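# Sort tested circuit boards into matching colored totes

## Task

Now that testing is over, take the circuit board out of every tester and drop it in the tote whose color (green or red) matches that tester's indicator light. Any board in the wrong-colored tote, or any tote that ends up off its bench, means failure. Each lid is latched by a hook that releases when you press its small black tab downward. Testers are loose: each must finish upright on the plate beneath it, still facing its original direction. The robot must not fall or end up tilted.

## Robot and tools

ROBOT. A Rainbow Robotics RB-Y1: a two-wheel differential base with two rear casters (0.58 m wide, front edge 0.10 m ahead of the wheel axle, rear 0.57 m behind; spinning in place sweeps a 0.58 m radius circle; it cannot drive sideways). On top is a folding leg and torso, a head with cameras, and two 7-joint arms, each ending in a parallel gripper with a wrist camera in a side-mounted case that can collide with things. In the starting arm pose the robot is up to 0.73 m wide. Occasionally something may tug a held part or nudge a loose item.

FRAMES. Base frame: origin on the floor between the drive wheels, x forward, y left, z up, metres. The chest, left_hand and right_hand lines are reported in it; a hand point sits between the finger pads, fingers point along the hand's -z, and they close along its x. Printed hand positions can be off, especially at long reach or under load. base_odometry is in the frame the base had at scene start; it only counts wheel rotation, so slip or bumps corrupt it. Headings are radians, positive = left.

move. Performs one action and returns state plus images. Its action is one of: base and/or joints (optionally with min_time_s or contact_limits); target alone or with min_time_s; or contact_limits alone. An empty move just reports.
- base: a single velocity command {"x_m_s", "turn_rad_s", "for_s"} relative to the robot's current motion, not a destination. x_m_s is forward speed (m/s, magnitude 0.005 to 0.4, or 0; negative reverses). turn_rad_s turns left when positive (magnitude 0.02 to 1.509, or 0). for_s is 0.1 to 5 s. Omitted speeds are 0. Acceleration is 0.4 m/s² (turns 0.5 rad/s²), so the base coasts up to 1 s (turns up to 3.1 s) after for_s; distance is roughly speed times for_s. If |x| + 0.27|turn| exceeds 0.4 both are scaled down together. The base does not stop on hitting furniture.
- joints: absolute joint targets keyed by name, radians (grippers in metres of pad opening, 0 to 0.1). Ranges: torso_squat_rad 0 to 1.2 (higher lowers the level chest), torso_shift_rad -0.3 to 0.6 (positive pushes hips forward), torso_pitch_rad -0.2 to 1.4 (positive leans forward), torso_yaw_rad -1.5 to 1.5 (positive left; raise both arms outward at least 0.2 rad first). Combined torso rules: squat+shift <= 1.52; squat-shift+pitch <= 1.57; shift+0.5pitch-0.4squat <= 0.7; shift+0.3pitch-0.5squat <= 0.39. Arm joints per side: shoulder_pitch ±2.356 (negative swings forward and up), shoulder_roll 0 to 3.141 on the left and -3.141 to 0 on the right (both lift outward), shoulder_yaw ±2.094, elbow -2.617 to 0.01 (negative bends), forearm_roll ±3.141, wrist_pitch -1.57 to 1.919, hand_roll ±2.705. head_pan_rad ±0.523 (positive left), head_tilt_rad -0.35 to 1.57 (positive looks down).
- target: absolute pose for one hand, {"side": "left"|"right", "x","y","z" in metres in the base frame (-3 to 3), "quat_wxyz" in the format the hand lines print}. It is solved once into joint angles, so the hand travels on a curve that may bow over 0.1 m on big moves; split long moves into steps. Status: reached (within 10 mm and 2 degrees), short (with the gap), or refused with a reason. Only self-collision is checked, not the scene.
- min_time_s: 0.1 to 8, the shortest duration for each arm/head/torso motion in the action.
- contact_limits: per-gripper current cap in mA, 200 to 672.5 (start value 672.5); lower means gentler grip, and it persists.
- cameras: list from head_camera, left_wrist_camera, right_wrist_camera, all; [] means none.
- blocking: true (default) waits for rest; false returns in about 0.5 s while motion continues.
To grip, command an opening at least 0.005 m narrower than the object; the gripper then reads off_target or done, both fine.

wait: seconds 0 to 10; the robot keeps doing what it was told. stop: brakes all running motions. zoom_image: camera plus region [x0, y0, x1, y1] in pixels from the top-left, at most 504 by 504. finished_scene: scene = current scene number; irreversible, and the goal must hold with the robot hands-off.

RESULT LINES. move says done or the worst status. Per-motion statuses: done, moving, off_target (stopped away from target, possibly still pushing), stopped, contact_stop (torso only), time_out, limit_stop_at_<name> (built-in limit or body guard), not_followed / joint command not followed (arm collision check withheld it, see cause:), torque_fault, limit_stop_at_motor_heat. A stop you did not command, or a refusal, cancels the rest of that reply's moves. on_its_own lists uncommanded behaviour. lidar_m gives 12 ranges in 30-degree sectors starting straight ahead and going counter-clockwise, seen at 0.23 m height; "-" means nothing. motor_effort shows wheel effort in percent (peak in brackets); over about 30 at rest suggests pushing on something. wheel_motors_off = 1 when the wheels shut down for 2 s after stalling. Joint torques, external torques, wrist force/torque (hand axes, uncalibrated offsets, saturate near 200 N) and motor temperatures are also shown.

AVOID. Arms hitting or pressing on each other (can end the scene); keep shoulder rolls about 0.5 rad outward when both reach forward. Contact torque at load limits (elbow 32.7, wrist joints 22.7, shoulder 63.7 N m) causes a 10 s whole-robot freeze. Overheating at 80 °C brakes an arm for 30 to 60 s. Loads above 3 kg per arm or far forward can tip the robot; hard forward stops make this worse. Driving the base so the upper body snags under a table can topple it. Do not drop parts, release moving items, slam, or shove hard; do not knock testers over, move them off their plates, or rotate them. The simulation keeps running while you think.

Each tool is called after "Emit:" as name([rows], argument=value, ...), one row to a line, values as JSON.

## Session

Emit:
move(joints={"head_tilt_rad":0.6})

Scene clock: 0.73 s.
Joint torques (N m): left_arm=[-2.07 0.89 -0.05 -0.48 0.25 -0.31 0.12] | right_arm=[-1.34 -0.27 -0.35 -0.35 -0.17 -0.53 0.03]
External joint torques (N m): left_arm=[-0.05 -0.1 -0.13 0.11 0.25 0.07 0.13] | right_arm=[-0.08 0.49 -0.32 0.04 -0.21 -0.1 0.02]
Motor temperatures (°C): left_arm=[29 31 29 32 38 34 40] | right_arm=[34 33 28 32 45 35 36]
Wrist force (N): left_arm=[-2.6 -0.2 -9.8] | right_arm=[1.1 10.5 -12.6]
Wrist torque (N m): left_arm=[-0.03 -0.45 -0.21] | right_arm=[-0.04 0.77 0.52]
Wrist force, peak (N): left_arm=[-2.6 -0.2 -9.8] | right_arm=[1.0 10.9 -12.9]
move: done
base_odometry: x=+0.000 y=+0.000 heading=+0.000
lidar_m: 2.88 2.44 2.86 2.64 2.50 2.56 1.97 1.87 2.25 2.24 2.13 2.19
base_status: not commanded
joint_positions: torso_squat_rad=+0.350 torso_shift_rad=+0.000 torso_pitch_rad=+0.000 torso_yaw_rad=+0.000 left_shoulder_pitch_rad=-0.001 left_shoulder_roll_rad=+0.031 left_shoulder_yaw_rad=-0.041 left_elbow_rad=-0.170 left_forearm_roll_rad=+0.033 left_wrist_pitch_rad=+0.032 left_hand_roll_rad=+0.039 left_gripper_m=+0.100 right_shoulder_pitch_rad=+0.036 right_shoulder_roll_rad=-0.008 right_shoulder_yaw_rad=-0.002 right_elbow_rad=-0.181 right_forearm_roll_rad=-0.038 right_wrist_pitch_rad=-0.031 right_hand_roll_rad=+0.012 right_gripper_m=+0.099 head_pan_rad=+0.000 head_tilt_rad=+0.600
joint_status: all done
wheel_motors_off: 0
motor_effort: left_wheel=+3(5) right_wheel=-3(3)
chest: x=-0.2280 y=-0.0008 z=+1.2475 quat_wxyz=(+1.000, +0.000, +0.000, +0.000) (m; base frame)
left_hand: x=-0.1518 y=+0.2404 z=+0.5662 quat_wxyz=(+0.997, +0.012, -0.070, +0.014) (m; base frame)
right_hand: x=-0.1586 y=-0.2280 z=+0.5658 quat_wxyz=(+0.996, -0.004, -0.089, -0.020) (m; base frame)
pictures: head_camera, left_wrist_camera, right_wrist_camera
camera_calibration:
head_camera: T_world_to_cam=[[0.0154807, -0.998762, 0.0472805, -0.067818], [-0.531342, -0.0482742, -0.845781, 1.17374], [0.847016, -0.0120288, -0.531432, 0.882697], [0, 0, 0, 1]] pos_world=[-0.122949, -0.000454677, 1.46503]
left_wrist_camera: T_world_to_cam=[[0.990967, 0.0426958, 0.127125, 0.0668799], [-0.0219468, -0.883548, 0.467825, -0.0215703], [0.132295, -0.46639, -0.874631, 0.696404], [0, 0, 0, 1]] pos_world=[-0.15888, 0.302882, 0.610686]
right_wrist_camera: T_world_to_cam=[[-0.979227, 0.0586122, -0.194113, -0.029643], [-0.0323793, 0.899827, 0.435044, -0.0129042], [0.200167, 0.432292, -0.879237, 0.699439], [0, 0, 0, 1]] pos_world=[-0.169449, -0.289013, 0.614832]

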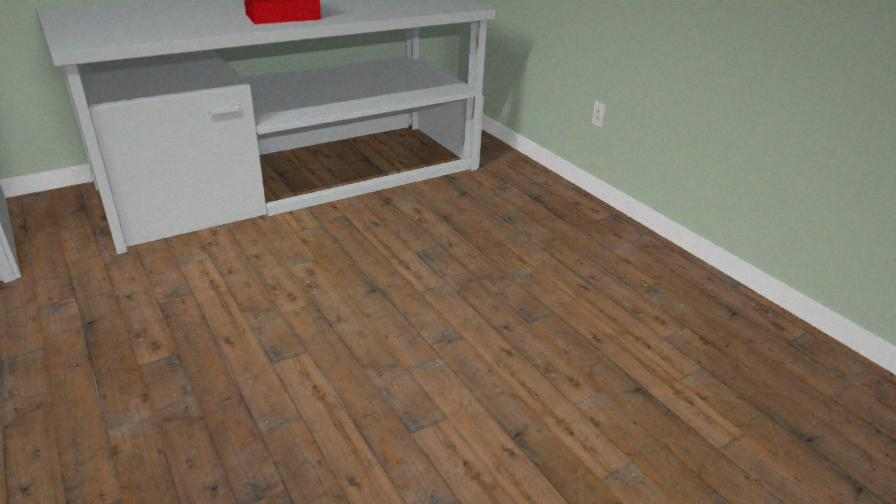

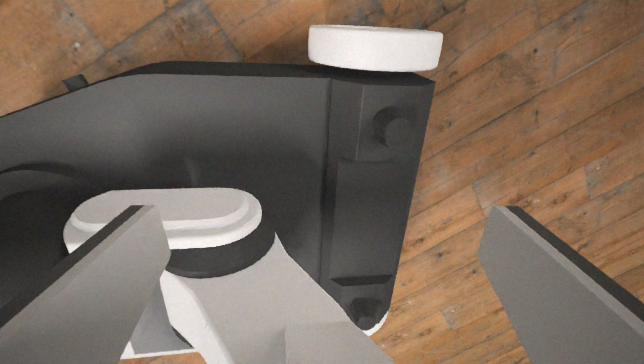

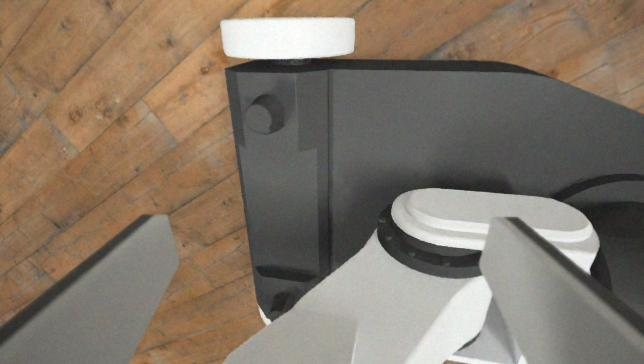

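Emit:
move(joints={"head_tilt_rad":0.3,"torso_pitch_rad":0.3,"left_shoulder_pitch_rad":-1.46,"left_shoulder_roll_rad":1.333,"left_shoulder_yaw_rad":-0.953,"left_elbow_rad":-1.557,"left_forearm_roll_rad":1.623,"left_wrist_pitch_rad":1.657,"left_hand_roll_rad":0.626,"right_shoulder_pitch_rad":-1.46,"right_shoulder_roll_rad":-1.333,"right_shoulder_yaw_rad":0.953,"right_elbow_rad":-1.557,"right_forearm_roll_rad":-1.623,"right_wrist_pitch_rad":1.657,"right_hand_roll_rad":-0.626}, cameras=["head_camera"])

Emit:
move(base={"turn_rad_s":0.6,"for_s":1.8}, cameras=["head_camera"])

Emit:
move(base={"turn_rad_s":0.6,"for_s":1.8}, cameras=["head_camera"])

Emit:
move(base={"turn_rad_s":0.6,"for_s":1.8}, cameras=["head_camera"])

Emit:
move(base={"turn_rad_s":0.6,"for_s":1.8}, cameras=["head_camera"])

Emit:
move(base={"turn_rad_s":0.6,"for_s":1.8}, cameras=["head_camera"])

Scene clock: 16.50 s.
Joint torques (N m): left_arm=[-15.8 9.6 9.09 0.47 0.07 -0.35 -0.21] | right_arm=[-16.16 -9.64 -8.91 0.38 0.41 -0.33 0.35]
External joint torques (N m): left_arm=[1.77 -0.74 -1.18 0.1 0.05 -0.28 -0.21] | right_arm=[2.75 1.78 1.78 0.04 0.15 -0.32 0.35]
Motor temperatures (°C): left_arm=[29 31 29 32 38 34 40] | right_arm=[34 33 28 32 45 35 36]
Wrist force (N): left_arm=[-1.8 0.0 -9.9] | right_arm=[2.3 11.1 -13.0]
Wrist torque (N m): left_arm=[-0.05 -0.41 -0.17] | right_arm=[-0.09 0.87 0.52]
Wrist force, peak (N): left_arm=[-4.2 0.9 -10.8] | right_arm=[-1.1 12.0 -13.4]
move: done
base_odometry: x=+0.000 y=+0.000 heading=+0.000
lidar_m: 2.87 2.44 2.85 2.63 2.50 2.56 1.97 1.86 2.25 2.25 2.13 2.18
base_status: not commanded
joint_positions: torso_squat_rad=+0.350 torso_shift_rad=+0.000 torso_pitch_rad=+0.300 torso_yaw_rad=+0.000 left_shoulder_pitch_rad=-1.460 left_shoulder_roll_rad=+1.333 left_shoulder_yaw_rad=-0.953 left_elbow_rad=-1.557 left_forearm_roll_rad=+1.623 left_wrist_pitch_rad=+1.657 left_hand_roll_rad=+0.626 left_gripper_m=+0.100 right_shoulder_pitch_rad=-1.461 right_shoulder_roll_rad=-1.333 right_shoulder_yaw_rad=+0.953 right_elbow_rad=-1.557 right_forearm_roll_rad=-1.623 right_wrist_pitch_rad=+1.657 right_hand_roll_rad=-0.626 right_gripper_m=+0.099 head_pan_rad=+0.000 head_tilt_rad=+0.300
joint_status: all done
wheel_motors_off: 0
motor_effort: left_wheel=+4(8) right_wheel=-1(4)
chest: x=-0.1367 y=-0.0007 z=+1.2337 quat_wxyz=(+0.989, +0.000, +0.149, +0.000) (m; base frame)
left_hand: x=+0.3001 y=+0.2986 z=+1.1211 quat_wxyz=(+1.000, +0.001, +0.000, +0.000) (m; base frame)
right_hand: x=+0.3001 y=-0.3000 z=+1.1207 quat_wxyz=(+1.000, +0.000, +0.000, +0.000) (m; base frame)
pictures: head_camera
camera_calibration:
head_camera: T_world_to_cam=[[0.0153939, -0.99876, 0.0473523, -0.0687965], [-0.531138, -0.0482919, -0.845908, 1.2286], [0.847145, -0.0121288, -0.531223, 0.740349], [0, 0, 0, 1]] pos_world=[0.0264344, -0.000400075, 1.43583]

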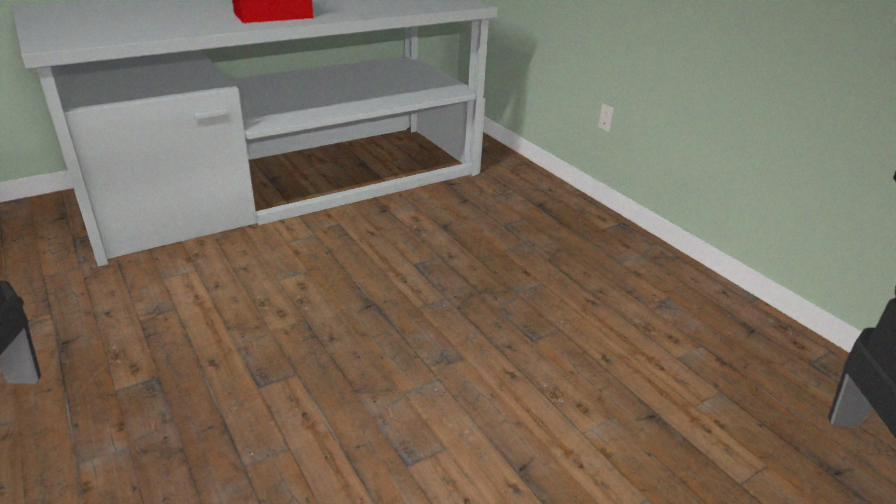

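Scene clock: 19.80 s.
Joint torques (N m): left_arm=[-15.81 9.56 9.34 0.45 0.1 -0.34 -0.16] | right_arm=[-16.39 -9.65 -9.35 0.28 0.22 -0.21 0.27]
External joint torques (N m): left_arm=[1.75 -0.78 -0.92 0.08 0.08 -0.27 -0.16] | right_arm=[2.53 1.77 1.33 -0.06 -0.04 -0.19 0.27]
Motor temperatures (°C): left_arm=[29 31 29 32 38 34 40] | right_arm=[34 33 28 32 45 35 36]
Wrist force (N): left_arm=[-2.0 0.1 -9.9] | right_arm=[2.1 11.2 -13.1]
Wrist torque (N m): left_arm=[-0.05 -0.43 -0.19] | right_arm=[-0.09 0.84 0.52]
Wrist force, peak (N): left_arm=[-1.8 0.2 -10.3] | right_arm=[2.5 11.2 -13.2]
move: done
base_odometry: x=+0.000 y=+0.000 heading=+1.080
lidar_m: 2.86 2.61 2.50 2.58 1.94 1.85 2.24 2.24 2.14 2.21 2.96 2.44
base_status: done (sent for 1.8 of 1.8 s)
joint_positions: torso_squat_rad=+0.350 torso_shift_rad=+0.000 torso_pitch_rad=+0.300 torso_yaw_rad=+0.000 left_shoulder_pitch_rad=-1.460 left_shoulder_roll_rad=+1.333 left_shoulder_yaw_rad=-0.953 left_elbow_rad=-1.557 left_forearm_roll_rad=+1.623 left_wrist_pitch_rad=+1.657 left_hand_roll_rad=+0.626 left_gripper_m=+0.100 right_shoulder_pitch_rad=-1.461 right_shoulder_roll_rad=-1.333 right_shoulder_yaw_rad=+0.953 right_elbow_rad=-1.557 right_forearm_roll_rad=-1.623 right_wrist_pitch_rad=+1.657 right_hand_roll_rad=-0.626 right_gripper_m=+0.099 head_pan_rad=+0.000 head_tilt_rad=+0.300
joint_status: not commanded
wheel_motors_off: 0
motor_effort: left_wheel=+0(25) right_wheel=+4(26)
chest: x=-0.1367 y=-0.0007 z=+1.2337 quat_wxyz=(+0.989, +0.000, +0.149, +0.000) (m; base frame)
left_hand: x=+0.3001 y=+0.2987 z=+1.1210 quat_wxyz=(+1.000, +0.001, +0.000, +0.000) (m; base frame)
right_hand: x=+0.3001 y=-0.3000 z=+1.1207 quat_wxyz=(+1.000, -0.001, +0.000, +0.000) (m; base frame)
pictures: head_camera
camera_calibration:
head_camera: T_world_to_cam=[[0.0153894, -0.998759, 0.0473573, -0.0687909], [-0.531171, -0.0482933, -0.845887, 1.22858], [0.847125, -0.0121371, -0.531255, 0.740364], [0, 0, 0, 1]] pos_world=[0.0264662, -0.000387328, 1.43582]

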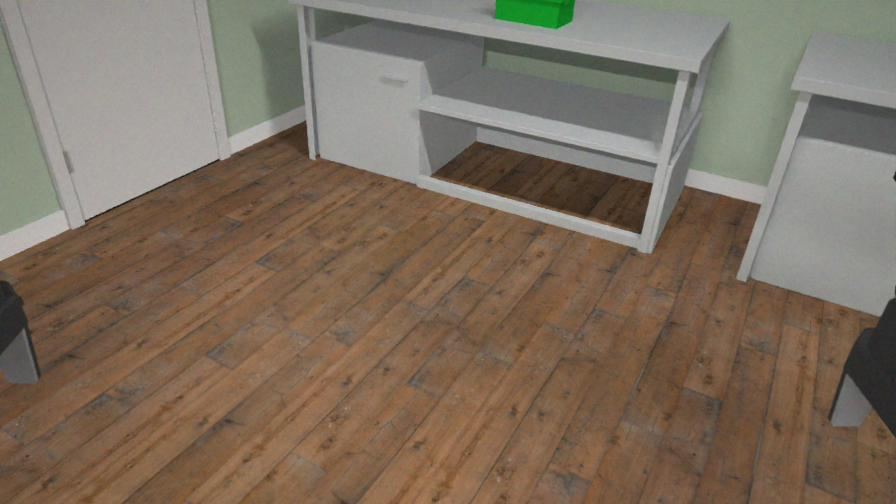

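Scene clock: 23.10 s.
Joint torques (N m): left_arm=[-15.63 9.4 9.21 0.46 0.07 -0.36 -0.15] | right_arm=[-16.48 -9.4 -8.82 0.32 0.31 -0.32 0.31]
External joint torques (N m): left_arm=[1.94 -0.94 -1.05 0.09 0.05 -0.29 -0.15] | right_arm=[2.43 2.02 1.86 -0.02 0.05 -0.29 0.31]
Motor temperatures (°C): left_arm=[29 31 29 32 38 34 40] | right_arm=[34 34 28 32 45 35 36]
Wrist force (N): left_arm=[-1.6 0.0 -9.9] | right_arm=[2.2 10.6 -12.9]
Wrist torque (N m): left_arm=[-0.05 -0.38 -0.18] | right_arm=[-0.03 0.84 0.52]
Wrist force, peak (N): left_arm=[-1.8 0.0 -10.3] | right_arm=[2.1 10.9 -13.6]
move: done
base_odometry: x=+0.000 y=+0.000 heading=+2.159
lidar_m: 2.50 2.59 1.93 1.86 2.24 2.21 2.13 2.22 3.00 2.44 2.86 2.59
base_status: done (sent for 1.8 of 1.8 s)
joint_positions: torso_squat_rad=+0.350 torso_shift_rad=+0.000 torso_pitch_rad=+0.300 torso_yaw_rad=+0.000 left_shoulder_pitch_rad=-1.460 left_shoulder_roll_rad=+1.333 left_shoulder_yaw_rad=-0.953 left_elbow_rad=-1.557 left_forearm_roll_rad=+1.623 left_wrist_pitch_rad=+1.657 left_hand_roll_rad=+0.626 left_gripper_m=+0.100 right_shoulder_pitch_rad=-1.461 right_shoulder_roll_rad=-1.333 right_shoulder_yaw_rad=+0.953 right_elbow_rad=-1.557 right_forearm_roll_rad=-1.623 right_wrist_pitch_rad=+1.657 right_hand_roll_rad=-0.626 right_gripper_m=+0.099 head_pan_rad=+0.000 head_tilt_rad=+0.300
joint_status: not commanded
wheel_motors_off: 0
motor_effort: left_wheel=+0(18) right_wheel=+3(23)
chest: x=-0.1367 y=-0.0007 z=+1.2337 quat_wxyz=(+0.989, +0.000, +0.149, +0.000) (m; base frame)
left_hand: x=+0.3001 y=+0.2987 z=+1.1210 quat_wxyz=(+1.000, +0.001, +0.000, +0.000) (m; base frame)
right_hand: x=+0.3001 y=-0.3000 z=+1.1207 quat_wxyz=(+1.000, -0.001, +0.000, +0.000) (m; base frame)
pictures: head_camera
camera_calibration:
head_camera: T_world_to_cam=[[0.0153878, -0.998759, 0.0473574, -0.0687911], [-0.531171, -0.0482925, -0.845887, 1.22858], [0.847125, -0.0121385, -0.531255, 0.740364], [0, 0, 0, 1]] pos_world=[0.0264661, -0.000387435, 1.43582]

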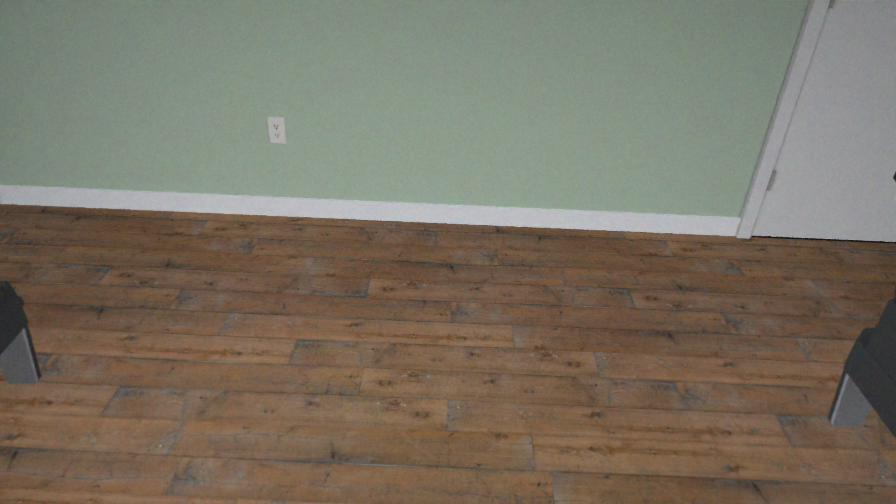

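Scene clock: 26.40 s.
Joint torques (N m): left_arm=[-15.57 9.51 9.05 0.41 0.06 -0.28 -0.2] | right_arm=[-16.47 -9.48 -9.16 0.44 0.22 -0.18 0.32]
External joint torques (N m): left_arm=[1.99 -0.83 -1.21 0.04 0.05 -0.21 -0.2] | right_arm=[2.44 1.93 1.52 0.11 -0.04 -0.16 0.32]
Motor temperatures (°C): left_arm=[29 31 29 32 38 34 40] | right_arm=[34 34 28 32 45 35 36]
Wrist force (N): left_arm=[-1.9 0.1 -9.9] | right_arm=[2.0 10.9 -12.7]
Wrist torque (N m): left_arm=[-0.07 -0.41 -0.18] | right_arm=[-0.07 0.81 0.52]
Wrist force, peak (N): left_arm=[-2.2 0.0 -10.3] | right_arm=[2.5 11.1 -13.2]
move: done
base_odometry: x=+0.000 y=+0.000 heading=-3.044
lidar_m: 1.91 1.86 2.24 2.20 2.13 2.24 2.55 2.44 2.86 2.58 2.50 2.63
base_status: done (sent for 1.8 of 1.8 s)
joint_positions: torso_squat_rad=+0.350 torso_shift_rad=+0.000 torso_pitch_rad=+0.300 torso_yaw_rad=+0.000 left_shoulder_pitch_rad=-1.460 left_shoulder_roll_rad=+1.333 left_shoulder_yaw_rad=-0.953 left_elbow_rad=-1.557 left_forearm_roll_rad=+1.623 left_wrist_pitch_rad=+1.657 left_hand_roll_rad=+0.626 left_gripper_m=+0.100 right_shoulder_pitch_rad=-1.461 right_shoulder_roll_rad=-1.333 right_shoulder_yaw_rad=+0.953 right_elbow_rad=-1.557 right_forearm_roll_rad=-1.623 right_wrist_pitch_rad=+1.657 right_hand_roll_rad=-0.626 right_gripper_m=+0.099 head_pan_rad=+0.000 head_tilt_rad=+0.300
joint_status: not commanded
wheel_motors_off: 0
motor_effort: left_wheel=+0(20) right_wheel=+4(24)
chest: x=-0.1367 y=-0.0007 z=+1.2337 quat_wxyz=(+0.989, +0.000, +0.149, +0.000) (m; base frame)
left_hand: x=+0.3001 y=+0.2987 z=+1.1210 quat_wxyz=(+1.000, +0.001, +0.000, +0.000) (m; base frame)
right_hand: x=+0.3001 y=-0.3000 z=+1.1207 quat_wxyz=(+1.000, -0.001, +0.000, +0.000) (m; base frame)
pictures: head_camera
camera_calibration:
head_camera: T_world_to_cam=[[0.0153875, -0.99876, 0.0473568, -0.0687906], [-0.531171, -0.0482918, -0.845887, 1.22858], [0.847125, -0.0121385, -0.531255, 0.740364], [0, 0, 0, 1]] pos_world=[0.0264661, -0.000387701, 1.43582]

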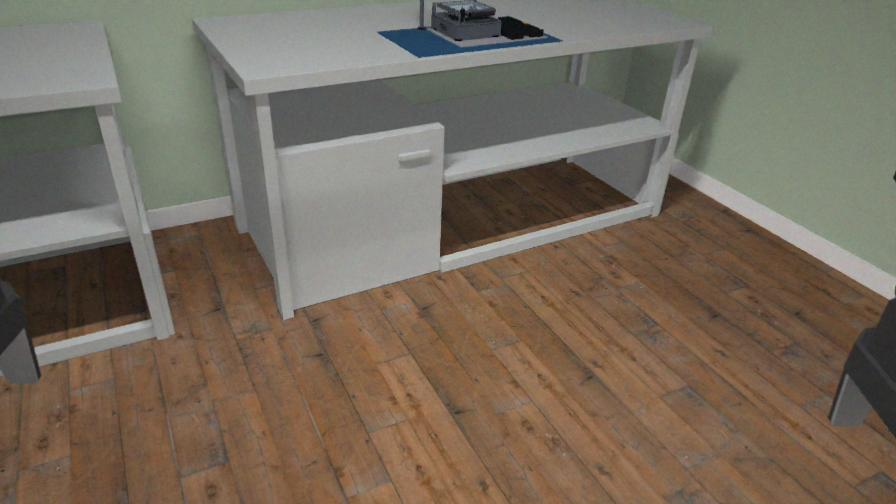

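Scene clock: 29.70 s.
Joint torques (N m): left_arm=[-15.55 9.6 9.12 0.46 0.03 -0.28 -0.25] | right_arm=[-16.35 -9.38 -9.25 0.24 0.36 -0.27 0.4]
External joint torques (N m): left_arm=[2.01 -0.74 -1.15 0.09 0.02 -0.21 -0.25] | right_arm=[2.57 2.04 1.44 -0.1 0.1 -0.25 0.4]
Motor temperatures (°C): left_arm=[29 31 29 32 38 34 40] | right_arm=[34 34 28 32 45 35 36]
Wrist force (N): left_arm=[-1.9 0.2 -10.0] | right_arm=[2.3 11.1 -13.0]
Wrist torque (N m): left_arm=[-0.06 -0.42 -0.18] | right_arm=[-0.09 0.85 0.53]
Wrist force, peak (N): left_arm=[-2.1 0.0 -10.4] | right_arm=[2.5 10.9 -13.3]
move: done
base_odometry: x=+0.000 y=+0.000 heading=-1.964
lidar_m: 2.24 2.18 2.13 2.25 2.52 2.44 2.86 2.56 2.51 2.65 1.85 1.86
base_status: done (sent for 1.8 of 1.8 s)
joint_positions: torso_squat_rad=+0.350 torso_shift_rad=+0.000 torso_pitch_rad=+0.300 torso_yaw_rad=+0.000 left_shoulder_pitch_rad=-1.460 left_shoulder_roll_rad=+1.333 left_shoulder_yaw_rad=-0.953 left_elbow_rad=-1.557 left_forearm_roll_rad=+1.623 left_wrist_pitch_rad=+1.657 left_hand_roll_rad=+0.626 left_gripper_m=+0.100 right_shoulder_pitch_rad=-1.461 right_shoulder_roll_rad=-1.333 right_shoulder_yaw_rad=+0.953 right_elbow_rad=-1.557 right_forearm_roll_rad=-1.623 right_wrist_pitch_rad=+1.657 right_hand_roll_rad=-0.626 right_gripper_m=+0.099 head_pan_rad=+0.000 head_tilt_rad=+0.300
joint_status: not commanded
wheel_motors_off: 0
motor_effort: left_wheel=+1(19) right_wheel=+5(23)
chest: x=-0.1367 y=-0.0007 z=+1.2337 quat_wxyz=(+0.989, +0.000, +0.149, +0.000) (m; base frame)
left_hand: x=+0.3001 y=+0.2987 z=+1.1210 quat_wxyz=(+1.000, +0.001, +0.000, +0.000) (m; base frame)
right_hand: x=+0.3001 y=-0.3000 z=+1.1207 quat_wxyz=(+1.000, -0.001, +0.000, +0.000) (m; base frame)
pictures: head_camera
camera_calibration:
head_camera: T_world_to_cam=[[0.0153873, -0.99876, 0.0473568, -0.0687905], [-0.531171, -0.0482917, -0.845887, 1.22858], [0.847125, -0.0121386, -0.531255, 0.740364], [0, 0, 0, 1]] pos_world=[0.0264659, -0.000387757, 1.43582]

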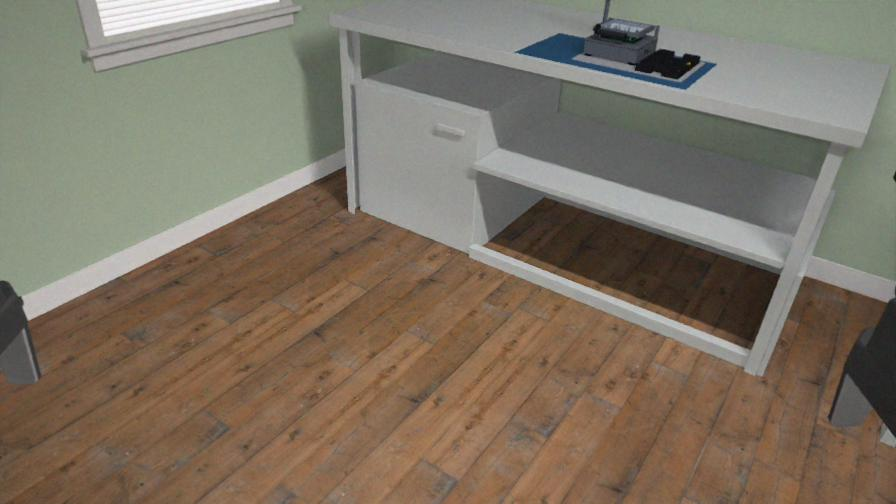

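Scene clock: 33.00 s.
Joint torques (N m): left_arm=[-15.79 9.44 9.33 0.35 0.07 -0.31 -0.19] | right_arm=[-16.48 -9.43 -8.92 0.49 0.29 -0.39 0.32]
External joint torques (N m): left_arm=[1.77 -0.9 -0.93 -0.02 0.05 -0.24 -0.19] | right_arm=[2.43 1.98 1.77 0.16 0.03 -0.36 0.32]
Motor temperatures (°C): left_arm=[29 31 29 32 38 34 40] | right_arm=[35 34 28 32 45 35 36]
Wrist force (N): left_arm=[-2.0 0.0 -9.6] | right_arm=[2.1 10.8 -13.0]
Wrist torque (N m): left_arm=[-0.04 -0.44 -0.17] | right_arm=[-0.06 0.84 0.52]
Wrist force, peak (N): left_arm=[-1.7 -0.1 -10.3] | right_arm=[2.5 11.2 -13.2]
move: done
base_odometry: x=+0.000 y=+0.000 heading=-0.885
lidar_m: 2.13 2.29 2.51 2.44 2.85 2.54 2.50 2.68 1.87 1.90 2.25 2.16
base_status: done (sent for 1.8 of 1.8 s)
joint_positions: torso_squat_rad=+0.350 torso_shift_rad=+0.000 torso_pitch_rad=+0.300 torso_yaw_rad=+0.000 left_shoulder_pitch_rad=-1.460 left_shoulder_roll_rad=+1.333 left_shoulder_yaw_rad=-0.953 left_elbow_rad=-1.557 left_forearm_roll_rad=+1.623 left_wrist_pitch_rad=+1.657 left_hand_roll_rad=+0.626 left_gripper_m=+0.100 right_shoulder_pitch_rad=-1.461 right_shoulder_roll_rad=-1.333 right_shoulder_yaw_rad=+0.953 right_elbow_rad=-1.557 right_forearm_roll_rad=-1.623 right_wrist_pitch_rad=+1.657 right_hand_roll_rad=-0.626 right_gripper_m=+0.099 head_pan_rad=+0.000 head_tilt_rad=+0.300
joint_status: not commanded
wheel_motors_off: 0
motor_effort: left_wheel=+0(20) right_wheel=+5(24)
chest: x=-0.1367 y=-0.0007 z=+1.2337 quat_wxyz=(+0.989, +0.000, +0.149, +0.000) (m; base frame)
left_hand: x=+0.3001 y=+0.2987 z=+1.1210 quat_wxyz=(+1.000, +0.001, +0.000, +0.000) (m; base frame)
right_hand: x=+0.3001 y=-0.3000 z=+1.1207 quat_wxyz=(+1.000, -0.001, +0.000, +0.000) (m; base frame)
pictures: head_camera
camera_calibration:
head_camera: T_world_to_cam=[[0.0153876, -0.99876, 0.0473567, -0.0687903], [-0.531171, -0.0482918, -0.845887, 1.22858], [0.847125, -0.0121383, -0.531255, 0.740364], [0, 0, 0, 1]] pos_world=[0.026466, -0.000387719, 1.43582]

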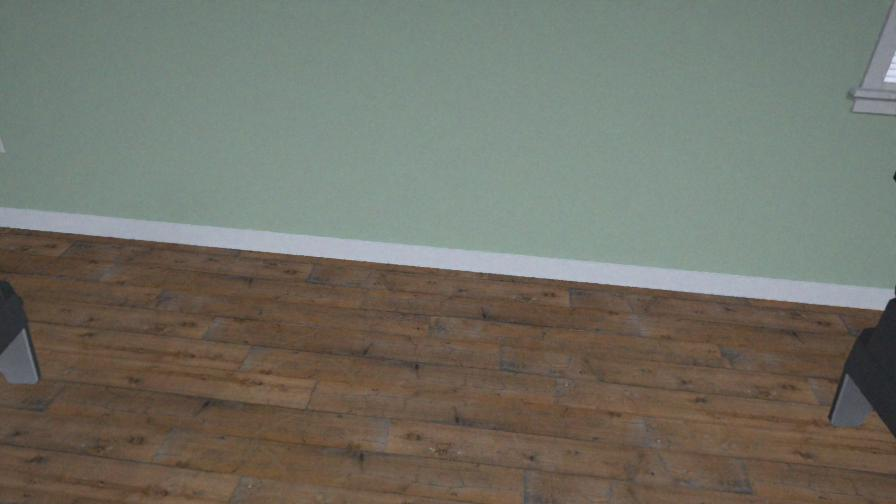

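Emit:
move(base={"turn_rad_s":-0.8,"for_s":1.2888}, cameras=[])

Emit:
move(base={"x_m_s":0.4,"for_s":2.877}, joints={"right_gripper_m":0.0,"left_gripper_m":0.092}, cameras=[])

Emit:
move(base={"turn_rad_s":-0.5,"for_s":1.198}, cameras=["head_camera"])

Scene clock: 67.83 s.
Joint torques (N m): left_arm=[-15.8 9.64 9.11 0.41 0.04 -0.38 -0.16] | right_arm=[-16.3 -9.41 -9.02 0.46 0.36 -0.35 0.34]
External joint torques (N m): left_arm=[1.77 -0.7 -1.16 0.05 0.02 -0.31 -0.16] | right_arm=[2.61 2.01 1.67 0.12 0.1 -0.32 0.34]
Motor temperatures (°C): left_arm=[30 31 29 32 38 34 40] | right_arm=[35 34 29 32 45 35 36]
Wrist force (N): left_arm=[-1.8 0.1 -9.9] | right_arm=[2.3 10.8 -12.9]
Wrist torque (N m): left_arm=[-0.06 -0.39 -0.17] | right_arm=[-0.08 0.86 0.51]
Wrist force, peak (N): left_arm=[-1.7 -0.1 -10.3] | right_arm=[2.3 11.3 -13.2]
move: done
base_odometry: x=+0.000 y=+0.000 heading=-1.729
lidar_m: 2.28 2.13 2.14 2.53 2.44 2.46 2.81 2.51 2.52 2.80 1.85 2.25
base_status: done (sent for 1.3 of 1.3 s)
joint_positions: torso_squat_rad=+0.350 torso_shift_rad=+0.000 torso_pitch_rad=+0.300 torso_yaw_rad=+0.000 left_shoulder_pitch_rad=-1.460 left_shoulder_roll_rad=+1.333 left_shoulder_yaw_rad=-0.953 left_elbow_rad=-1.557 left_forearm_roll_rad=+1.623 left_wrist_pitch_rad=+1.657 left_hand_roll_rad=+0.626 left_gripper_m=+0.100 right_shoulder_pitch_rad=-1.461 right_shoulder_roll_rad=-1.333 right_shoulder_yaw_rad=+0.953 right_elbow_rad=-1.557 right_forearm_roll_rad=-1.623 right_wrist_pitch_rad=+1.657 right_hand_roll_rad=-0.626 right_gripper_m=+0.099 head_pan_rad=+0.000 head_tilt_rad=+0.300
joint_status: not commanded
wheel_motors_off: 0
motor_effort: left_wheel=+4(19) right_wheel=+0(22)
chest: x=-0.1367 y=-0.0007 z=+1.2337 quat_wxyz=(+0.989, +0.000, +0.149, +0.000) (m; base frame)
left_hand: x=+0.3001 y=+0.2987 z=+1.1210 quat_wxyz=(+1.000, +0.001, +0.000, +0.000) (m; base frame)
right_hand: x=+0.3001 y=-0.3000 z=+1.1207 quat_wxyz=(+1.000, -0.001, +0.000, +0.000) (m; base frame)
pictures: none
No camera images: "cameras" was empty.

Scene clock: 72.17 s.
Joint torques (N m): left_arm=[-16.09 9.62 9.38 0.43 0.17 -0.28 -0.23] | right_arm=[-16.53 -9.93 -9.68 0.37 0.19 -0.18 0.3]
External joint torques (N m): left_arm=[1.48 -0.72 -0.89 0.07 0.16 -0.21 -0.23] | right_arm=[2.39 1.5 1 0.03 -0.07 -0.16 0.3]
Motor temperatures (°C): left_arm=[30 31 29 32 38 34 40] | right_arm=[35 34 29 32 45 35 36]
Wrist force (N): left_arm=[-1.5 0.0 -9.9] | right_arm=[2.3 10.8 -13.0]
Wrist torque (N m): left_arm=[-0.06 -0.38 -0.19] | right_arm=[-0.06 0.86 0.53]
Wrist force, peak (N): left_arm=[-2.0 0.0 -10.2] | right_arm=[2.4 11.2 -13.3]
move: done
base_odometry: x=-0.181 y=-1.132 heading=-1.729
lidar_m: 1.35 1.29 1.29 1.53 2.79 3.25 3.81 3.34 2.07 1.36 1.75 1.19
base_status: done (sent for 2.87 of 2.87 s)
joint_positions: torso_squat_rad=+0.350 torso_shift_rad=+0.000 torso_pitch_rad=+0.300 torso_yaw_rad=+0.000 left_shoulder_pitch_rad=-1.460 left_shoulder_roll_rad=+1.333 left_shoulder_yaw_rad=-0.953 left_elbow_rad=-1.557 left_forearm_roll_rad=+1.623 left_wrist_pitch_rad=+1.657 left_hand_roll_rad=+0.626 left_gripper_m=+0.092 right_shoulder_pitch_rad=-1.460 right_shoulder_roll_rad=-1.333 right_shoulder_yaw_rad=+0.953 right_elbow_rad=-1.557 right_forearm_roll_rad=-1.623 right_wrist_pitch_rad=+1.657 right_hand_roll_rad=-0.626 right_gripper_m=+0.000 head_pan_rad=+0.000 head_tilt_rad=+0.300
joint_status: all done
wheel_motors_off: 0
motor_effort: left_wheel=-1(30) right_wheel=+1(28)
chest: x=-0.1366 y=-0.0007 z=+1.2337 quat_wxyz=(+0.989, +0.000, +0.149, +0.000) (m; base frame)
left_hand: x=+0.3001 y=+0.2987 z=+1.1209 quat_wxyz=(+1.000, +0.001, +0.000, +0.000) (m; base frame)
right_hand: x=+0.3001 y=-0.3000 z=+1.1206 quat_wxyz=(+1.000, -0.001, +0.000, +0.000) (m; base frame)
pictures: none
No camera images: "cameras" was empty.

Scene clock: 74.67 s.
Joint torques (N m): left_arm=[-16.12 9.56 9.61 0.43 0.15 -0.36 -0.19] | right_arm=[-16.62 -9.91 -9.21 0.44 0.2 -0.18 0.3]
External joint torques (N m): left_arm=[1.45 -0.78 -0.66 0.06 0.13 -0.29 -0.19] | right_arm=[2.29 1.51 1.47 0.1 -0.06 -0.16 0.3]
Motor temperatures (°C): left_arm=[30 31 29 32 38 34 40] | right_arm=[35 34 29 32 45 35 36]
Wrist force (N): left_arm=[-2.0 -0.2 -10.0] | right_arm=[2.2 10.8 -13.0]
Wrist torque (N m): left_arm=[-0.04 -0.44 -0.17] | right_arm=[-0.05 0.86 0.53]
Wrist force, peak (N): left_arm=[-1.7 -0.3 -10.3] | right_arm=[2.4 11.4 -13.1]
move: done
base_odometry: x=-0.181 y=-1.132 heading=-2.329
lidar_m: 1.19 1.29 1.29 1.29 1.46 2.44 3.25 3.93 3.36 3.12 1.36 1.55
base_status: done (sent for 1.2 of 1.2 s)
joint_positions: torso_squat_rad=+0.350 torso_shift_rad=+0.000 torso_pitch_rad=+0.300 torso_yaw_rad=+0.000 left_shoulder_pitch_rad=-1.460 left_shoulder_roll_rad=+1.333 left_shoulder_yaw_rad=-0.953 left_elbow_rad=-1.557 left_forearm_roll_rad=+1.623 left_wrist_pitch_rad=+1.657 left_hand_roll_rad=+0.626 left_gripper_m=+0.092 right_shoulder_pitch_rad=-1.460 right_shoulder_roll_rad=-1.333 right_shoulder_yaw_rad=+0.953 right_elbow_rad=-1.557 right_forearm_roll_rad=-1.623 right_wrist_pitch_rad=+1.657 right_hand_roll_rad=-0.626 right_gripper_m=+0.000 head_pan_rad=+0.000 head_tilt_rad=+0.300
joint_status: not commanded
wheel_motors_off: 0
motor_effort: left_wheel=+2(28) right_wheel=-1(25)
chest: x=-0.1366 y=-0.0007 z=+1.2337 quat_wxyz=(+0.989, +0.000, +0.149, +0.000) (m; base frame)
left_hand: x=+0.3001 y=+0.2987 z=+1.1209 quat_wxyz=(+1.000, +0.001, +0.000, +0.000) (m; base frame)
right_hand: x=+0.3001 y=-0.3000 z=+1.1206 quat_wxyz=(+1.000, -0.001, +0.000, +0.000) (m; base frame)
pictures: head_camera
camera_calibration:
head_camera: T_world_to_cam=[[0.0153902, -0.99876, 0.0473506, -0.068791], [-0.531279, -0.0482865, -0.84582, 1.22851], [0.847057, -0.012139, -0.531363, 0.740438], [0, 0, 0, 1]] pos_world=[0.0265458, -0.000397197, 1.4358]

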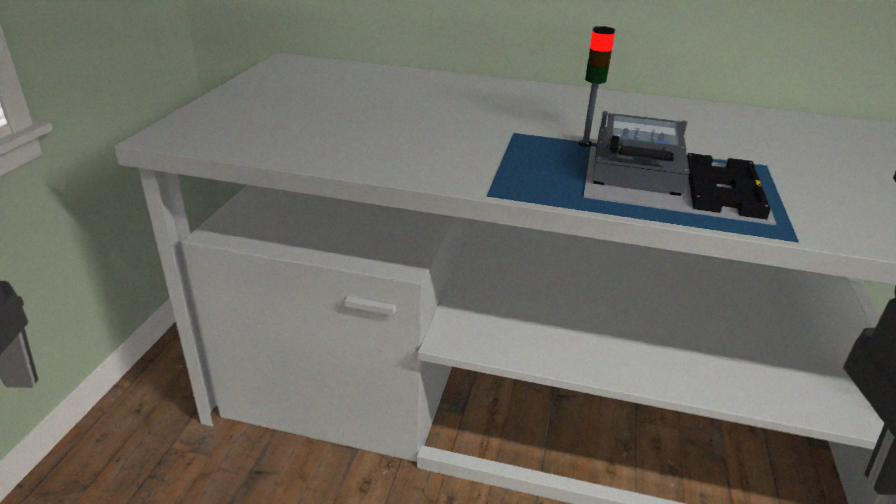

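Emit:
move(base={"turn_rad_s":-0.3,"for_s":1.6}, cameras=[])

Emit:
move(base={"x_m_s":0.4,"for_s":1.8225}, cameras=[])

Emit:
move(base={"turn_rad_s":0.25,"for_s":1.14}, joints={"head_tilt_rad":0.55}, cameras=["head_camera"])

Scene clock: 92.07 s.
Joint torques (N m): left_arm=[-16.33 9.67 9.33 0.46 0.13 -0.28 -0.16] | right_arm=[-16.47 -10.13 -9.27 0.43 0.11 -0.23 0.36]
External joint torques (N m): left_arm=[1.24 -0.66 -0.94 0.09 0.11 -0.21 -0.16] | right_arm=[2.44 1.3 1.42 0.09 -0.15 -0.2 0.36]
Motor temperatures (°C): left_arm=[30 31 29 32 38 34 40] | right_arm=[35 34 29 32 45 35 36]
Wrist force (N): left_arm=[-1.8 0.0 -9.8] | right_arm=[2.4 11.0 -13.0]
Wrist torque (N m): left_arm=[-0.03 -0.40 -0.17] | right_arm=[-0.09 0.86 0.54]
Wrist force, peak (N): left_arm=[-1.9 -0.3 -10.3] | right_arm=[2.2 11.3 -13.3]
move: done
base_odometry: x=-0.181 y=-1.132 heading=-2.809
lidar_m: 1.66 1.18 1.33 1.29 1.29 1.51 2.64 3.26 3.84 3.34 3.13 1.36
base_status: done (sent for 1.6 of 1.6 s)
joint_positions: torso_squat_rad=+0.350 torso_shift_rad=+0.000 torso_pitch_rad=+0.300 torso_yaw_rad=+0.000 left_shoulder_pitch_rad=-1.460 left_shoulder_roll_rad=+1.333 left_shoulder_yaw_rad=-0.953 left_elbow_rad=-1.557 left_forearm_roll_rad=+1.623 left_wrist_pitch_rad=+1.657 left_hand_roll_rad=+0.626 left_gripper_m=+0.092 right_shoulder_pitch_rad=-1.460 right_shoulder_roll_rad=-1.333 right_shoulder_yaw_rad=+0.953 right_elbow_rad=-1.557 right_forearm_roll_rad=-1.623 right_wrist_pitch_rad=+1.657 right_hand_roll_rad=-0.626 right_gripper_m=+0.000 head_pan_rad=+0.000 head_tilt_rad=+0.300
joint_status: not commanded
wheel_motors_off: 0
motor_effort: left_wheel=+4(25) right_wheel=+0(20)
chest: x=-0.1366 y=-0.0007 z=+1.2337 quat_wxyz=(+0.989, +0.000, +0.149, +0.000) (m; base frame)
left_hand: x=+0.3001 y=+0.2987 z=+1.1209 quat_wxyz=(+1.000, +0.001, +0.000, +0.000) (m; base frame)
right_hand: x=+0.3001 y=-0.3000 z=+1.1206 quat_wxyz=(+1.000, -0.001, +0.000, +0.000) (m; base frame)
pictures: none
No camera images: "cameras" was empty.

Scene clock: 95.37 s.
Joint torques (N m): left_arm=[-16.02 9.33 9.81 0.39 0.22 -0.23 -0.21] | right_arm=[-16.49 -10.23 -9.18 0.32 0.22 -0.22 0.36]
External joint torques (N m): left_arm=[1.54 -1.01 -0.45 0.03 0.21 -0.16 -0.21] | right_arm=[2.43 1.2 1.5 -0.01 -0.04 -0.2 0.36]
Motor temperatures (°C): left_arm=[30 31 29 32 38 34 40] | right_arm=[35 34 29 32 45 35 36]
Wrist force (N): left_arm=[-1.9 -0.1 -9.9] | right_arm=[2.4 10.8 -13.2]
Wrist torque (N m): left_arm=[-0.05 -0.42 -0.17] | right_arm=[-0.08 0.86 0.54]
Wrist force, peak (N): left_arm=[-2.0 -0.4 -10.2] | right_arm=[2.3 11.1 -13.1]
move: done
base_odometry: x=-0.874 y=-1.372 heading=-2.809
lidar_m: 1.08 0.99 0.66 0.88 1.47 1.72 3.00 3.98 3.64 3.16 1.06 0.72
base_status: done (sent for 1.83 of 1.83 s)
joint_positions: torso_squat_rad=+0.350 torso_shift_rad=+0.000 torso_pitch_rad=+0.300 torso_yaw_rad=+0.000 left_shoulder_pitch_rad=-1.460 left_shoulder_roll_rad=+1.333 left_shoulder_yaw_rad=-0.953 left_elbow_rad=-1.557 left_forearm_roll_rad=+1.623 left_wrist_pitch_rad=+1.657 left_hand_roll_rad=+0.626 left_gripper_m=+0.092 right_shoulder_pitch_rad=-1.460 right_shoulder_roll_rad=-1.333 right_shoulder_yaw_rad=+0.953 right_elbow_rad=-1.557 right_forearm_roll_rad=-1.623 right_wrist_pitch_rad=+1.657 right_hand_roll_rad=-0.626 right_gripper_m=+0.000 head_pan_rad=+0.000 head_tilt_rad=+0.300
joint_status: not commanded
wheel_motors_off: 0
motor_effort: left_wheel=-2(29) right_wheel=-1(27)
chest: x=-0.1366 y=-0.0007 z=+1.2337 quat_wxyz=(+0.989, +0.000, +0.149, +0.000) (m; base frame)
left_hand: x=+0.3001 y=+0.2987 z=+1.1209 quat_wxyz=(+1.000, +0.001, +0.000, +0.000) (m; base frame)
right_hand: x=+0.3001 y=-0.3000 z=+1.1206 quat_wxyz=(+1.000, -0.001, +0.000, +0.000) (m; base frame)
pictures: none
No camera images: "cameras" was empty.

Scene clock: 97.30 s.
Joint torques (N m): left_arm=[-16.19 9.49 9.51 0.49 0.13 -0.19 -0.16] | right_arm=[-16.65 -9.77 -9.71 0.2 0.26 -0.2 0.33]
External joint torques (N m): left_arm=[1.38 -0.86 -0.75 0.12 0.11 -0.12 -0.16] | right_arm=[2.27 1.65 0.98 -0.13 0 -0.17 0.33]
Motor temperatures (°C): left_arm=[30 31 29 32 38 34 40] | right_arm=[35 34 29 32 45 35 36]
Wrist force (N): left_arm=[-1.8 0.0 -9.9] | right_arm=[2.2 10.9 -12.9]
Wrist torque (N m): left_arm=[-0.04 -0.41 -0.18] | right_arm=[-0.06 0.84 0.53]
Wrist force, peak (N): left_arm=[-2.3 0.2 -10.2] | right_arm=[2.6 11.1 -13.4]
move: done
base_odometry: x=-0.874 y=-1.372 heading=-2.526
lidar_m: 1.08 0.67 0.65 1.47 1.55 2.16 3.96 4.34 3.26 1.34 0.72 0.91
base_status: done (sent for 1.13 of 1.13 s)
joint_positions: torso_squat_rad=+0.350 torso_shift_rad=+0.000 torso_pitch_rad=+0.300 torso_yaw_rad=+0.000 left_shoulder_pitch_rad=-1.460 left_shoulder_roll_rad=+1.333 left_shoulder_yaw_rad=-0.953 left_elbow_rad=-1.557 left_forearm_roll_rad=+1.623 left_wrist_pitch_rad=+1.657 left_hand_roll_rad=+0.626 left_gripper_m=+0.092 right_shoulder_pitch_rad=-1.460 right_shoulder_roll_rad=-1.333 right_shoulder_yaw_rad=+0.953 right_elbow_rad=-1.557 right_forearm_roll_rad=-1.623 right_wrist_pitch_rad=+1.657 right_hand_roll_rad=-0.626 right_gripper_m=+0.000 head_pan_rad=+0.000 head_tilt_rad=+0.550
joint_status: all done
wheel_motors_off: 0
motor_effort: left_wheel=+0(24) right_wheel=+2(24)
chest: x=-0.1366 y=-0.0007 z=+1.2337 quat_wxyz=(+0.989, +0.000, +0.149, +0.000) (m; base frame)
left_hand: x=+0.3001 y=+0.2987 z=+1.1209 quat_wxyz=(+1.000, +0.001, +0.000, +0.000) (m; base frame)
right_hand: x=+0.3001 y=-0.3000 z=+1.1206 quat_wxyz=(+1.000, -0.001, +0.000, +0.000) (m; base frame)
pictures: head_camera
camera_calibration:
head_camera: T_world_to_cam=[[0.0268477, -0.998755, 0.0420317, -0.0605904], [-0.723979, -0.0484204, -0.688121, 0.993947], [0.6893, -0.0119556, -0.724378, 1.00529], [0, 0, 0, 1]] pos_world=[0.0282762, -0.000368884, 1.41471]

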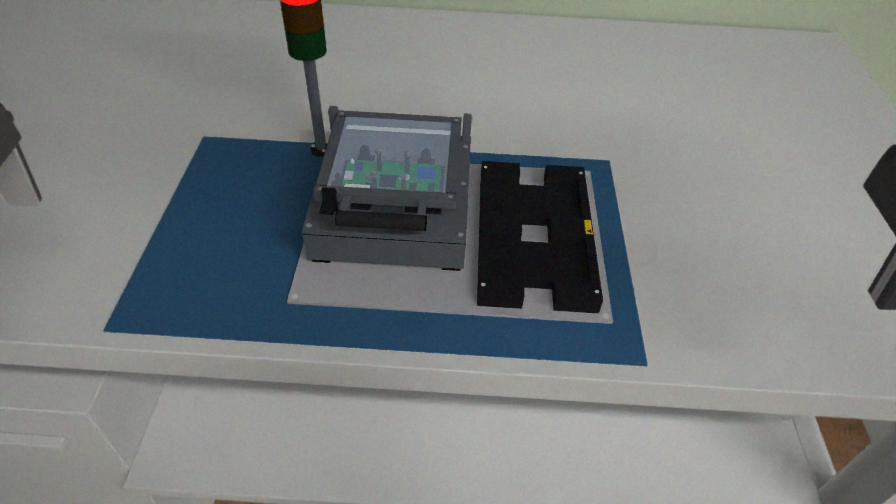

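Emit:
move(base={"x_m_s":0.145,"for_s":1.0}, joints={"head_tilt_rad":0.65}, cameras=["head_camera"])

Emit:
zoom_image(camera="head_camera", region=[280, 140, 500, 300])

Scene clock: 111.17 s.
Joint torques (N m): left_arm=[-16.21 9.69 9.37 0.41 0.14 -0.24 -0.2] | right_arm=[-16.61 -10.2 -9.36 0.45 0.14 -0.23 0.35]
External joint torques (N m): left_arm=[1.36 -0.65 -0.9 0.05 0.12 -0.17 -0.2] | right_arm=[2.31 1.23 1.33 0.12 -0.12 -0.21 0.35]
Motor temperatures (°C): left_arm=[30 31 30 32 38 34 40] | right_arm=[35 34 29 32 45 35 36]
Wrist force (N): left_arm=[-2.0 -0.1 -9.8] | right_arm=[2.4 10.5 -12.8]
Wrist torque (N m): left_arm=[-0.04 -0.43 -0.16] | right_arm=[-0.05 0.86 0.52]
Wrist force, peak (N): left_arm=[-1.9 -0.2 -10.3] | right_arm=[2.3 11.2 -13.2]
move: done
base_odometry: x=-0.993 y=-1.455 heading=-2.526
lidar_m: 0.93 0.66 0.56 1.12 1.54 2.16 4.11 4.33 3.26 1.03 0.66 0.93
base_status: done (sent for 1 of 1 s)
joint_positions: torso_squat_rad=+0.350 torso_shift_rad=+0.000 torso_pitch_rad=+0.300 torso_yaw_rad=+0.000 left_shoulder_pitch_rad=-1.460 left_shoulder_roll_rad=+1.333 left_shoulder_yaw_rad=-0.953 left_elbow_rad=-1.557 left_forearm_roll_rad=+1.623 left_wrist_pitch_rad=+1.657 left_hand_roll_rad=+0.626 left_gripper_m=+0.092 right_shoulder_pitch_rad=-1.460 right_shoulder_roll_rad=-1.333 right_shoulder_yaw_rad=+0.953 right_elbow_rad=-1.557 right_forearm_roll_rad=-1.623 right_wrist_pitch_rad=+1.657 right_hand_roll_rad=-0.626 right_gripper_m=+0.000 head_pan_rad=+0.000 head_tilt_rad=+0.650
joint_status: all done
wheel_motors_off: 0
motor_effort: left_wheel=+0(26) right_wheel=-3(28)
chest: x=-0.1366 y=-0.0007 z=+1.2337 quat_wxyz=(+0.989, +0.000, +0.149, +0.000) (m; base frame)
left_hand: x=+0.3001 y=+0.2987 z=+1.1209 quat_wxyz=(+1.000, +0.001, +0.000, +0.000) (m; base frame)
right_hand: x=+0.3001 y=-0.3000 z=+1.1206 quat_wxyz=(+1.000, -0.001, +0.000, +0.000) (m; base frame)
pictures: head_camera
camera_calibration:
head_camera: T_world_to_cam=[[0.0309972, -0.998753, 0.0391293, -0.0562391], [-0.789041, -0.0484823, -0.612425, 0.8829], [0.613558, -0.0118912, -0.78956, 1.09347], [0, 0, 0, 1]] pos_world=[0.027479, -0.000361265, 1.40627]

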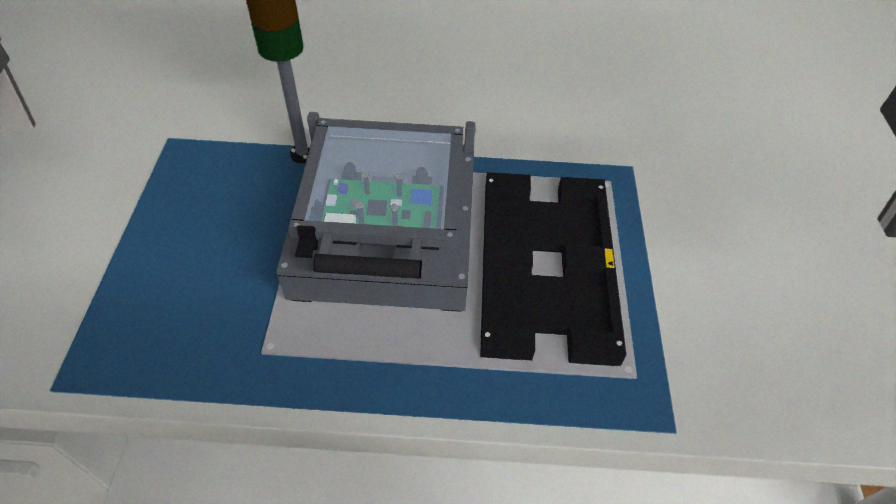

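Scaled by 2.291 from the camera's 896x504 image, which has a finer 1280x720 frame.

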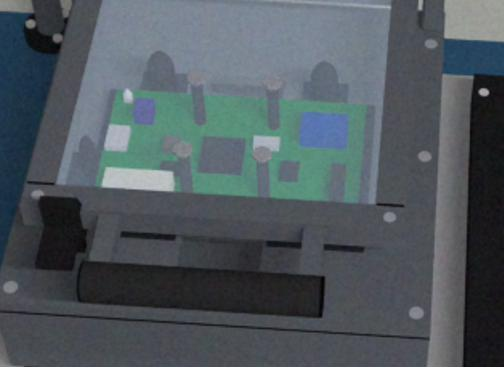

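Emit:
move(joints={"left_gripper_m":0.0,"right_gripper_m":0.04}, cameras=[])

Emit:
move(target={"side":"left","x":0.362,"y":0.116,"z":1.015,"quat_wxyz":[1,0,0,0]}, cameras=["head_camera","left_wrist_camera"])

Emit:
zoom_image(camera="head_camera", region=[240, 160, 440, 310])

Scene clock: 127.07 s.
Joint torques (N m): left_arm=[-15.96 9.39 9.52 0.46 0.2 -0.29 -0.15] | right_arm=[-16.73 -10.08 -9.52 0.47 0.19 -0.14 0.28]
External joint torques (N m): left_arm=[1.61 -0.95 -0.75 0.1 0.18 -0.22 -0.15] | right_arm=[2.19 1.34 1.17 0.13 -0.07 -0.12 0.28]
Motor temperatures (°C): left_arm=[30 31 30 32 38 34 40] | right_arm=[35 34 29 32 45 35 36]
Wrist force (N): left_arm=[-1.8 -0.1 -10.0] | right_arm=[2.4 10.8 -13.1]
Wrist torque (N m): left_arm=[-0.03 -0.40 -0.18] | right_arm=[-0.05 0.86 0.53]
Wrist force, peak (N): left_arm=[-2.1 -0.1 -10.2] | right_arm=[2.3 11.0 -13.3]
move: done
base_odometry: x=-0.993 y=-1.455 heading=-2.526
lidar_m: 0.93 0.67 0.56 1.13 1.54 2.15 4.11 4.32 3.26 1.04 0.65 0.93
base_status: not commanded
joint_positions: torso_squat_rad=+0.350 torso_shift_rad=+0.000 torso_pitch_rad=+0.300 torso_yaw_rad=+0.000 left_shoulder_pitch_rad=-1.460 left_shoulder_roll_rad=+1.333 left_shoulder_yaw_rad=-0.953 left_elbow_rad=-1.557 left_forearm_roll_rad=+1.623 left_wrist_pitch_rad=+1.657 left_hand_roll_rad=+0.626 left_gripper_m=+0.000 right_shoulder_pitch_rad=-1.460 right_shoulder_roll_rad=-1.333 right_shoulder_yaw_rad=+0.953 right_elbow_rad=-1.557 right_forearm_roll_rad=-1.623 right_wrist_pitch_rad=+1.657 right_hand_roll_rad=-0.626 right_gripper_m=+0.040 head_pan_rad=+0.000 head_tilt_rad=+0.650
joint_status: all done
wheel_motors_off: 0
motor_effort: left_wheel=+0(2) right_wheel=-4(5)
chest: x=-0.1366 y=-0.0007 z=+1.2337 quat_wxyz=(+0.989, +0.000, +0.149, +0.000) (m; base frame)
left_hand: x=+0.3001 y=+0.2987 z=+1.1209 quat_wxyz=(+1.000, +0.001, +0.000, +0.000) (m; base frame)
right_hand: x=+0.3001 y=-0.3000 z=+1.1206 quat_wxyz=(+1.000, -0.001, +0.000, +0.000) (m; base frame)
pictures: none
No camera images: "cameras" was empty.

Scene clock: 128.60 s.
Joint torques (N m): left_arm=[-21.85 8.27 7.91 -0.55 0.29 -0.07 0.12] | right_arm=[-16.74 -9.84 -9.49 0.49 0.11 -0.16 0.29]
External joint torques (N m): left_arm=[1.34 0.21 -0.64 0.99 0.27 0 0.12] | right_arm=[2.18 1.58 1.2 0.16 -0.15 -0.13 0.29]
Motor temperatures (°C): left_arm=[30 31 30 32 38 34 40] | right_arm=[35 34 29 32 45 35 36]
Wrist force (N): left_arm=[-1.8 -0.1 -9.6] | right_arm=[2.0 10.9 -13.1]
Wrist torque (N m): left_arm=[-0.02 -0.43 -0.22] | right_arm=[-0.07 0.83 0.51]
Wrist force, peak (N): left_arm=[-2.0 -0.4 -10.4] | right_arm=[2.0 11.2 -13.3]
move: done
base_odometry: x=-0.993 y=-1.455 heading=-2.526
lidar_m: 0.93 0.67 0.56 1.12 1.54 2.15 4.10 4.32 3.26 1.03 0.65 0.92
base_status: not commanded
joint_positions: torso_squat_rad=+0.350 torso_shift_rad=+0.000 torso_pitch_rad=+0.300 torso_yaw_rad=+0.000 left_shoulder_pitch_rad=-1.567 left_shoulder_roll_rad=+0.670 left_shoulder_yaw_rad=-1.097 left_elbow_rad=-1.076 left_forearm_roll_rad=+1.386 left_wrist_pitch_rad=+1.524 left_hand_roll_rad=+0.769 left_gripper_m=+0.000 right_shoulder_pitch_rad=-1.460 right_shoulder_roll_rad=-1.333 right_shoulder_yaw_rad=+0.953 right_elbow_rad=-1.557 right_forearm_roll_rad=-1.623 right_wrist_pitch_rad=+1.657 right_hand_roll_rad=-0.626 right_gripper_m=+0.040 head_pan_rad=+0.000 head_tilt_rad=+0.650
joint_status: all done
wheel_motors_off: 0
motor_effort: left_wheel=+1(3) right_wheel=-2(5)
chest: x=-0.1366 y=-0.0007 z=+1.2337 quat_wxyz=(+0.989, +0.000, +0.149, +0.000) (m; base frame)
left_hand: x=+0.3614 y=+0.1159 z=+1.0152 quat_wxyz=(+1.000, -0.001, -0.002, +0.000) (m; base frame)
left_hand_status: reached (checked arc, planned for 1.0 s): 1 mm and 0.3 deg off.
right_hand: x=+0.3001 y=-0.3000 z=+1.1206 quat_wxyz=(+1.000, -0.001, +0.000, +0.000) (m; base frame)
pictures: head_camera, left_wrist_camera
camera_calibration:
head_camera: T_world_to_cam=[[0.0309625, -0.998754, 0.0391322, -0.0562581], [-0.789039, -0.0484567, -0.612429, 0.882909], [0.613562, -0.0119145, -0.789557, 1.09347], [0, 0, 0, 1]] pos_world=[0.0274827, -0.000377041, 1.40627]
left_wrist_camera: T_world_to_cam=[[0.999845, 0.0156946, -0.00795794, -0.356409], [0.0175808, -0.871665, 0.489787, -0.368292], [0.000750363, -0.489851, -0.871806, 1.01055], [0, 0, 0, 1]] pos_world=[0.362071, 0.179584, 1.05855]

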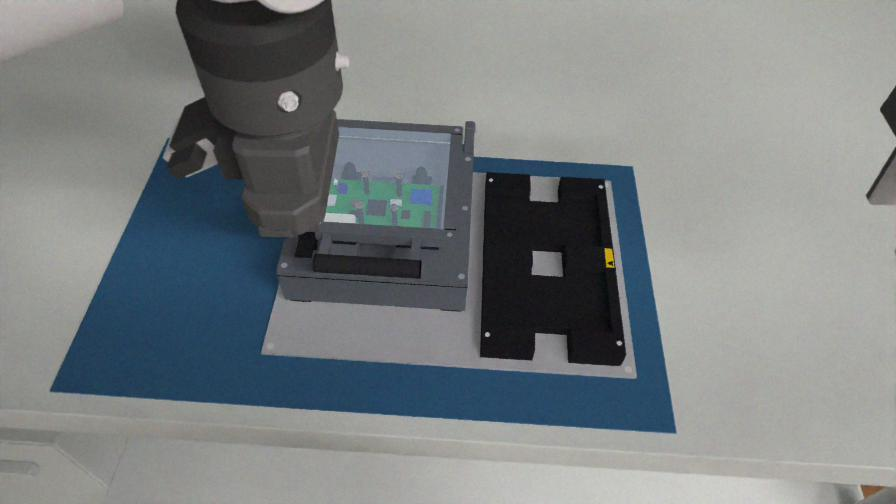

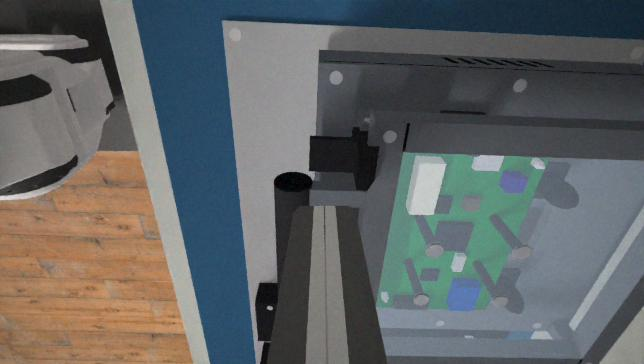

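Scaled by 2.520 from the camera's 896x504 image, which has a finer 1280x720 frame.

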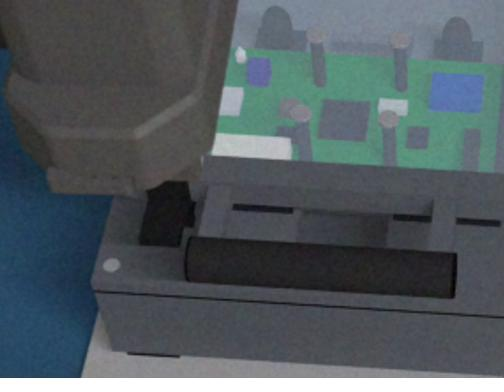

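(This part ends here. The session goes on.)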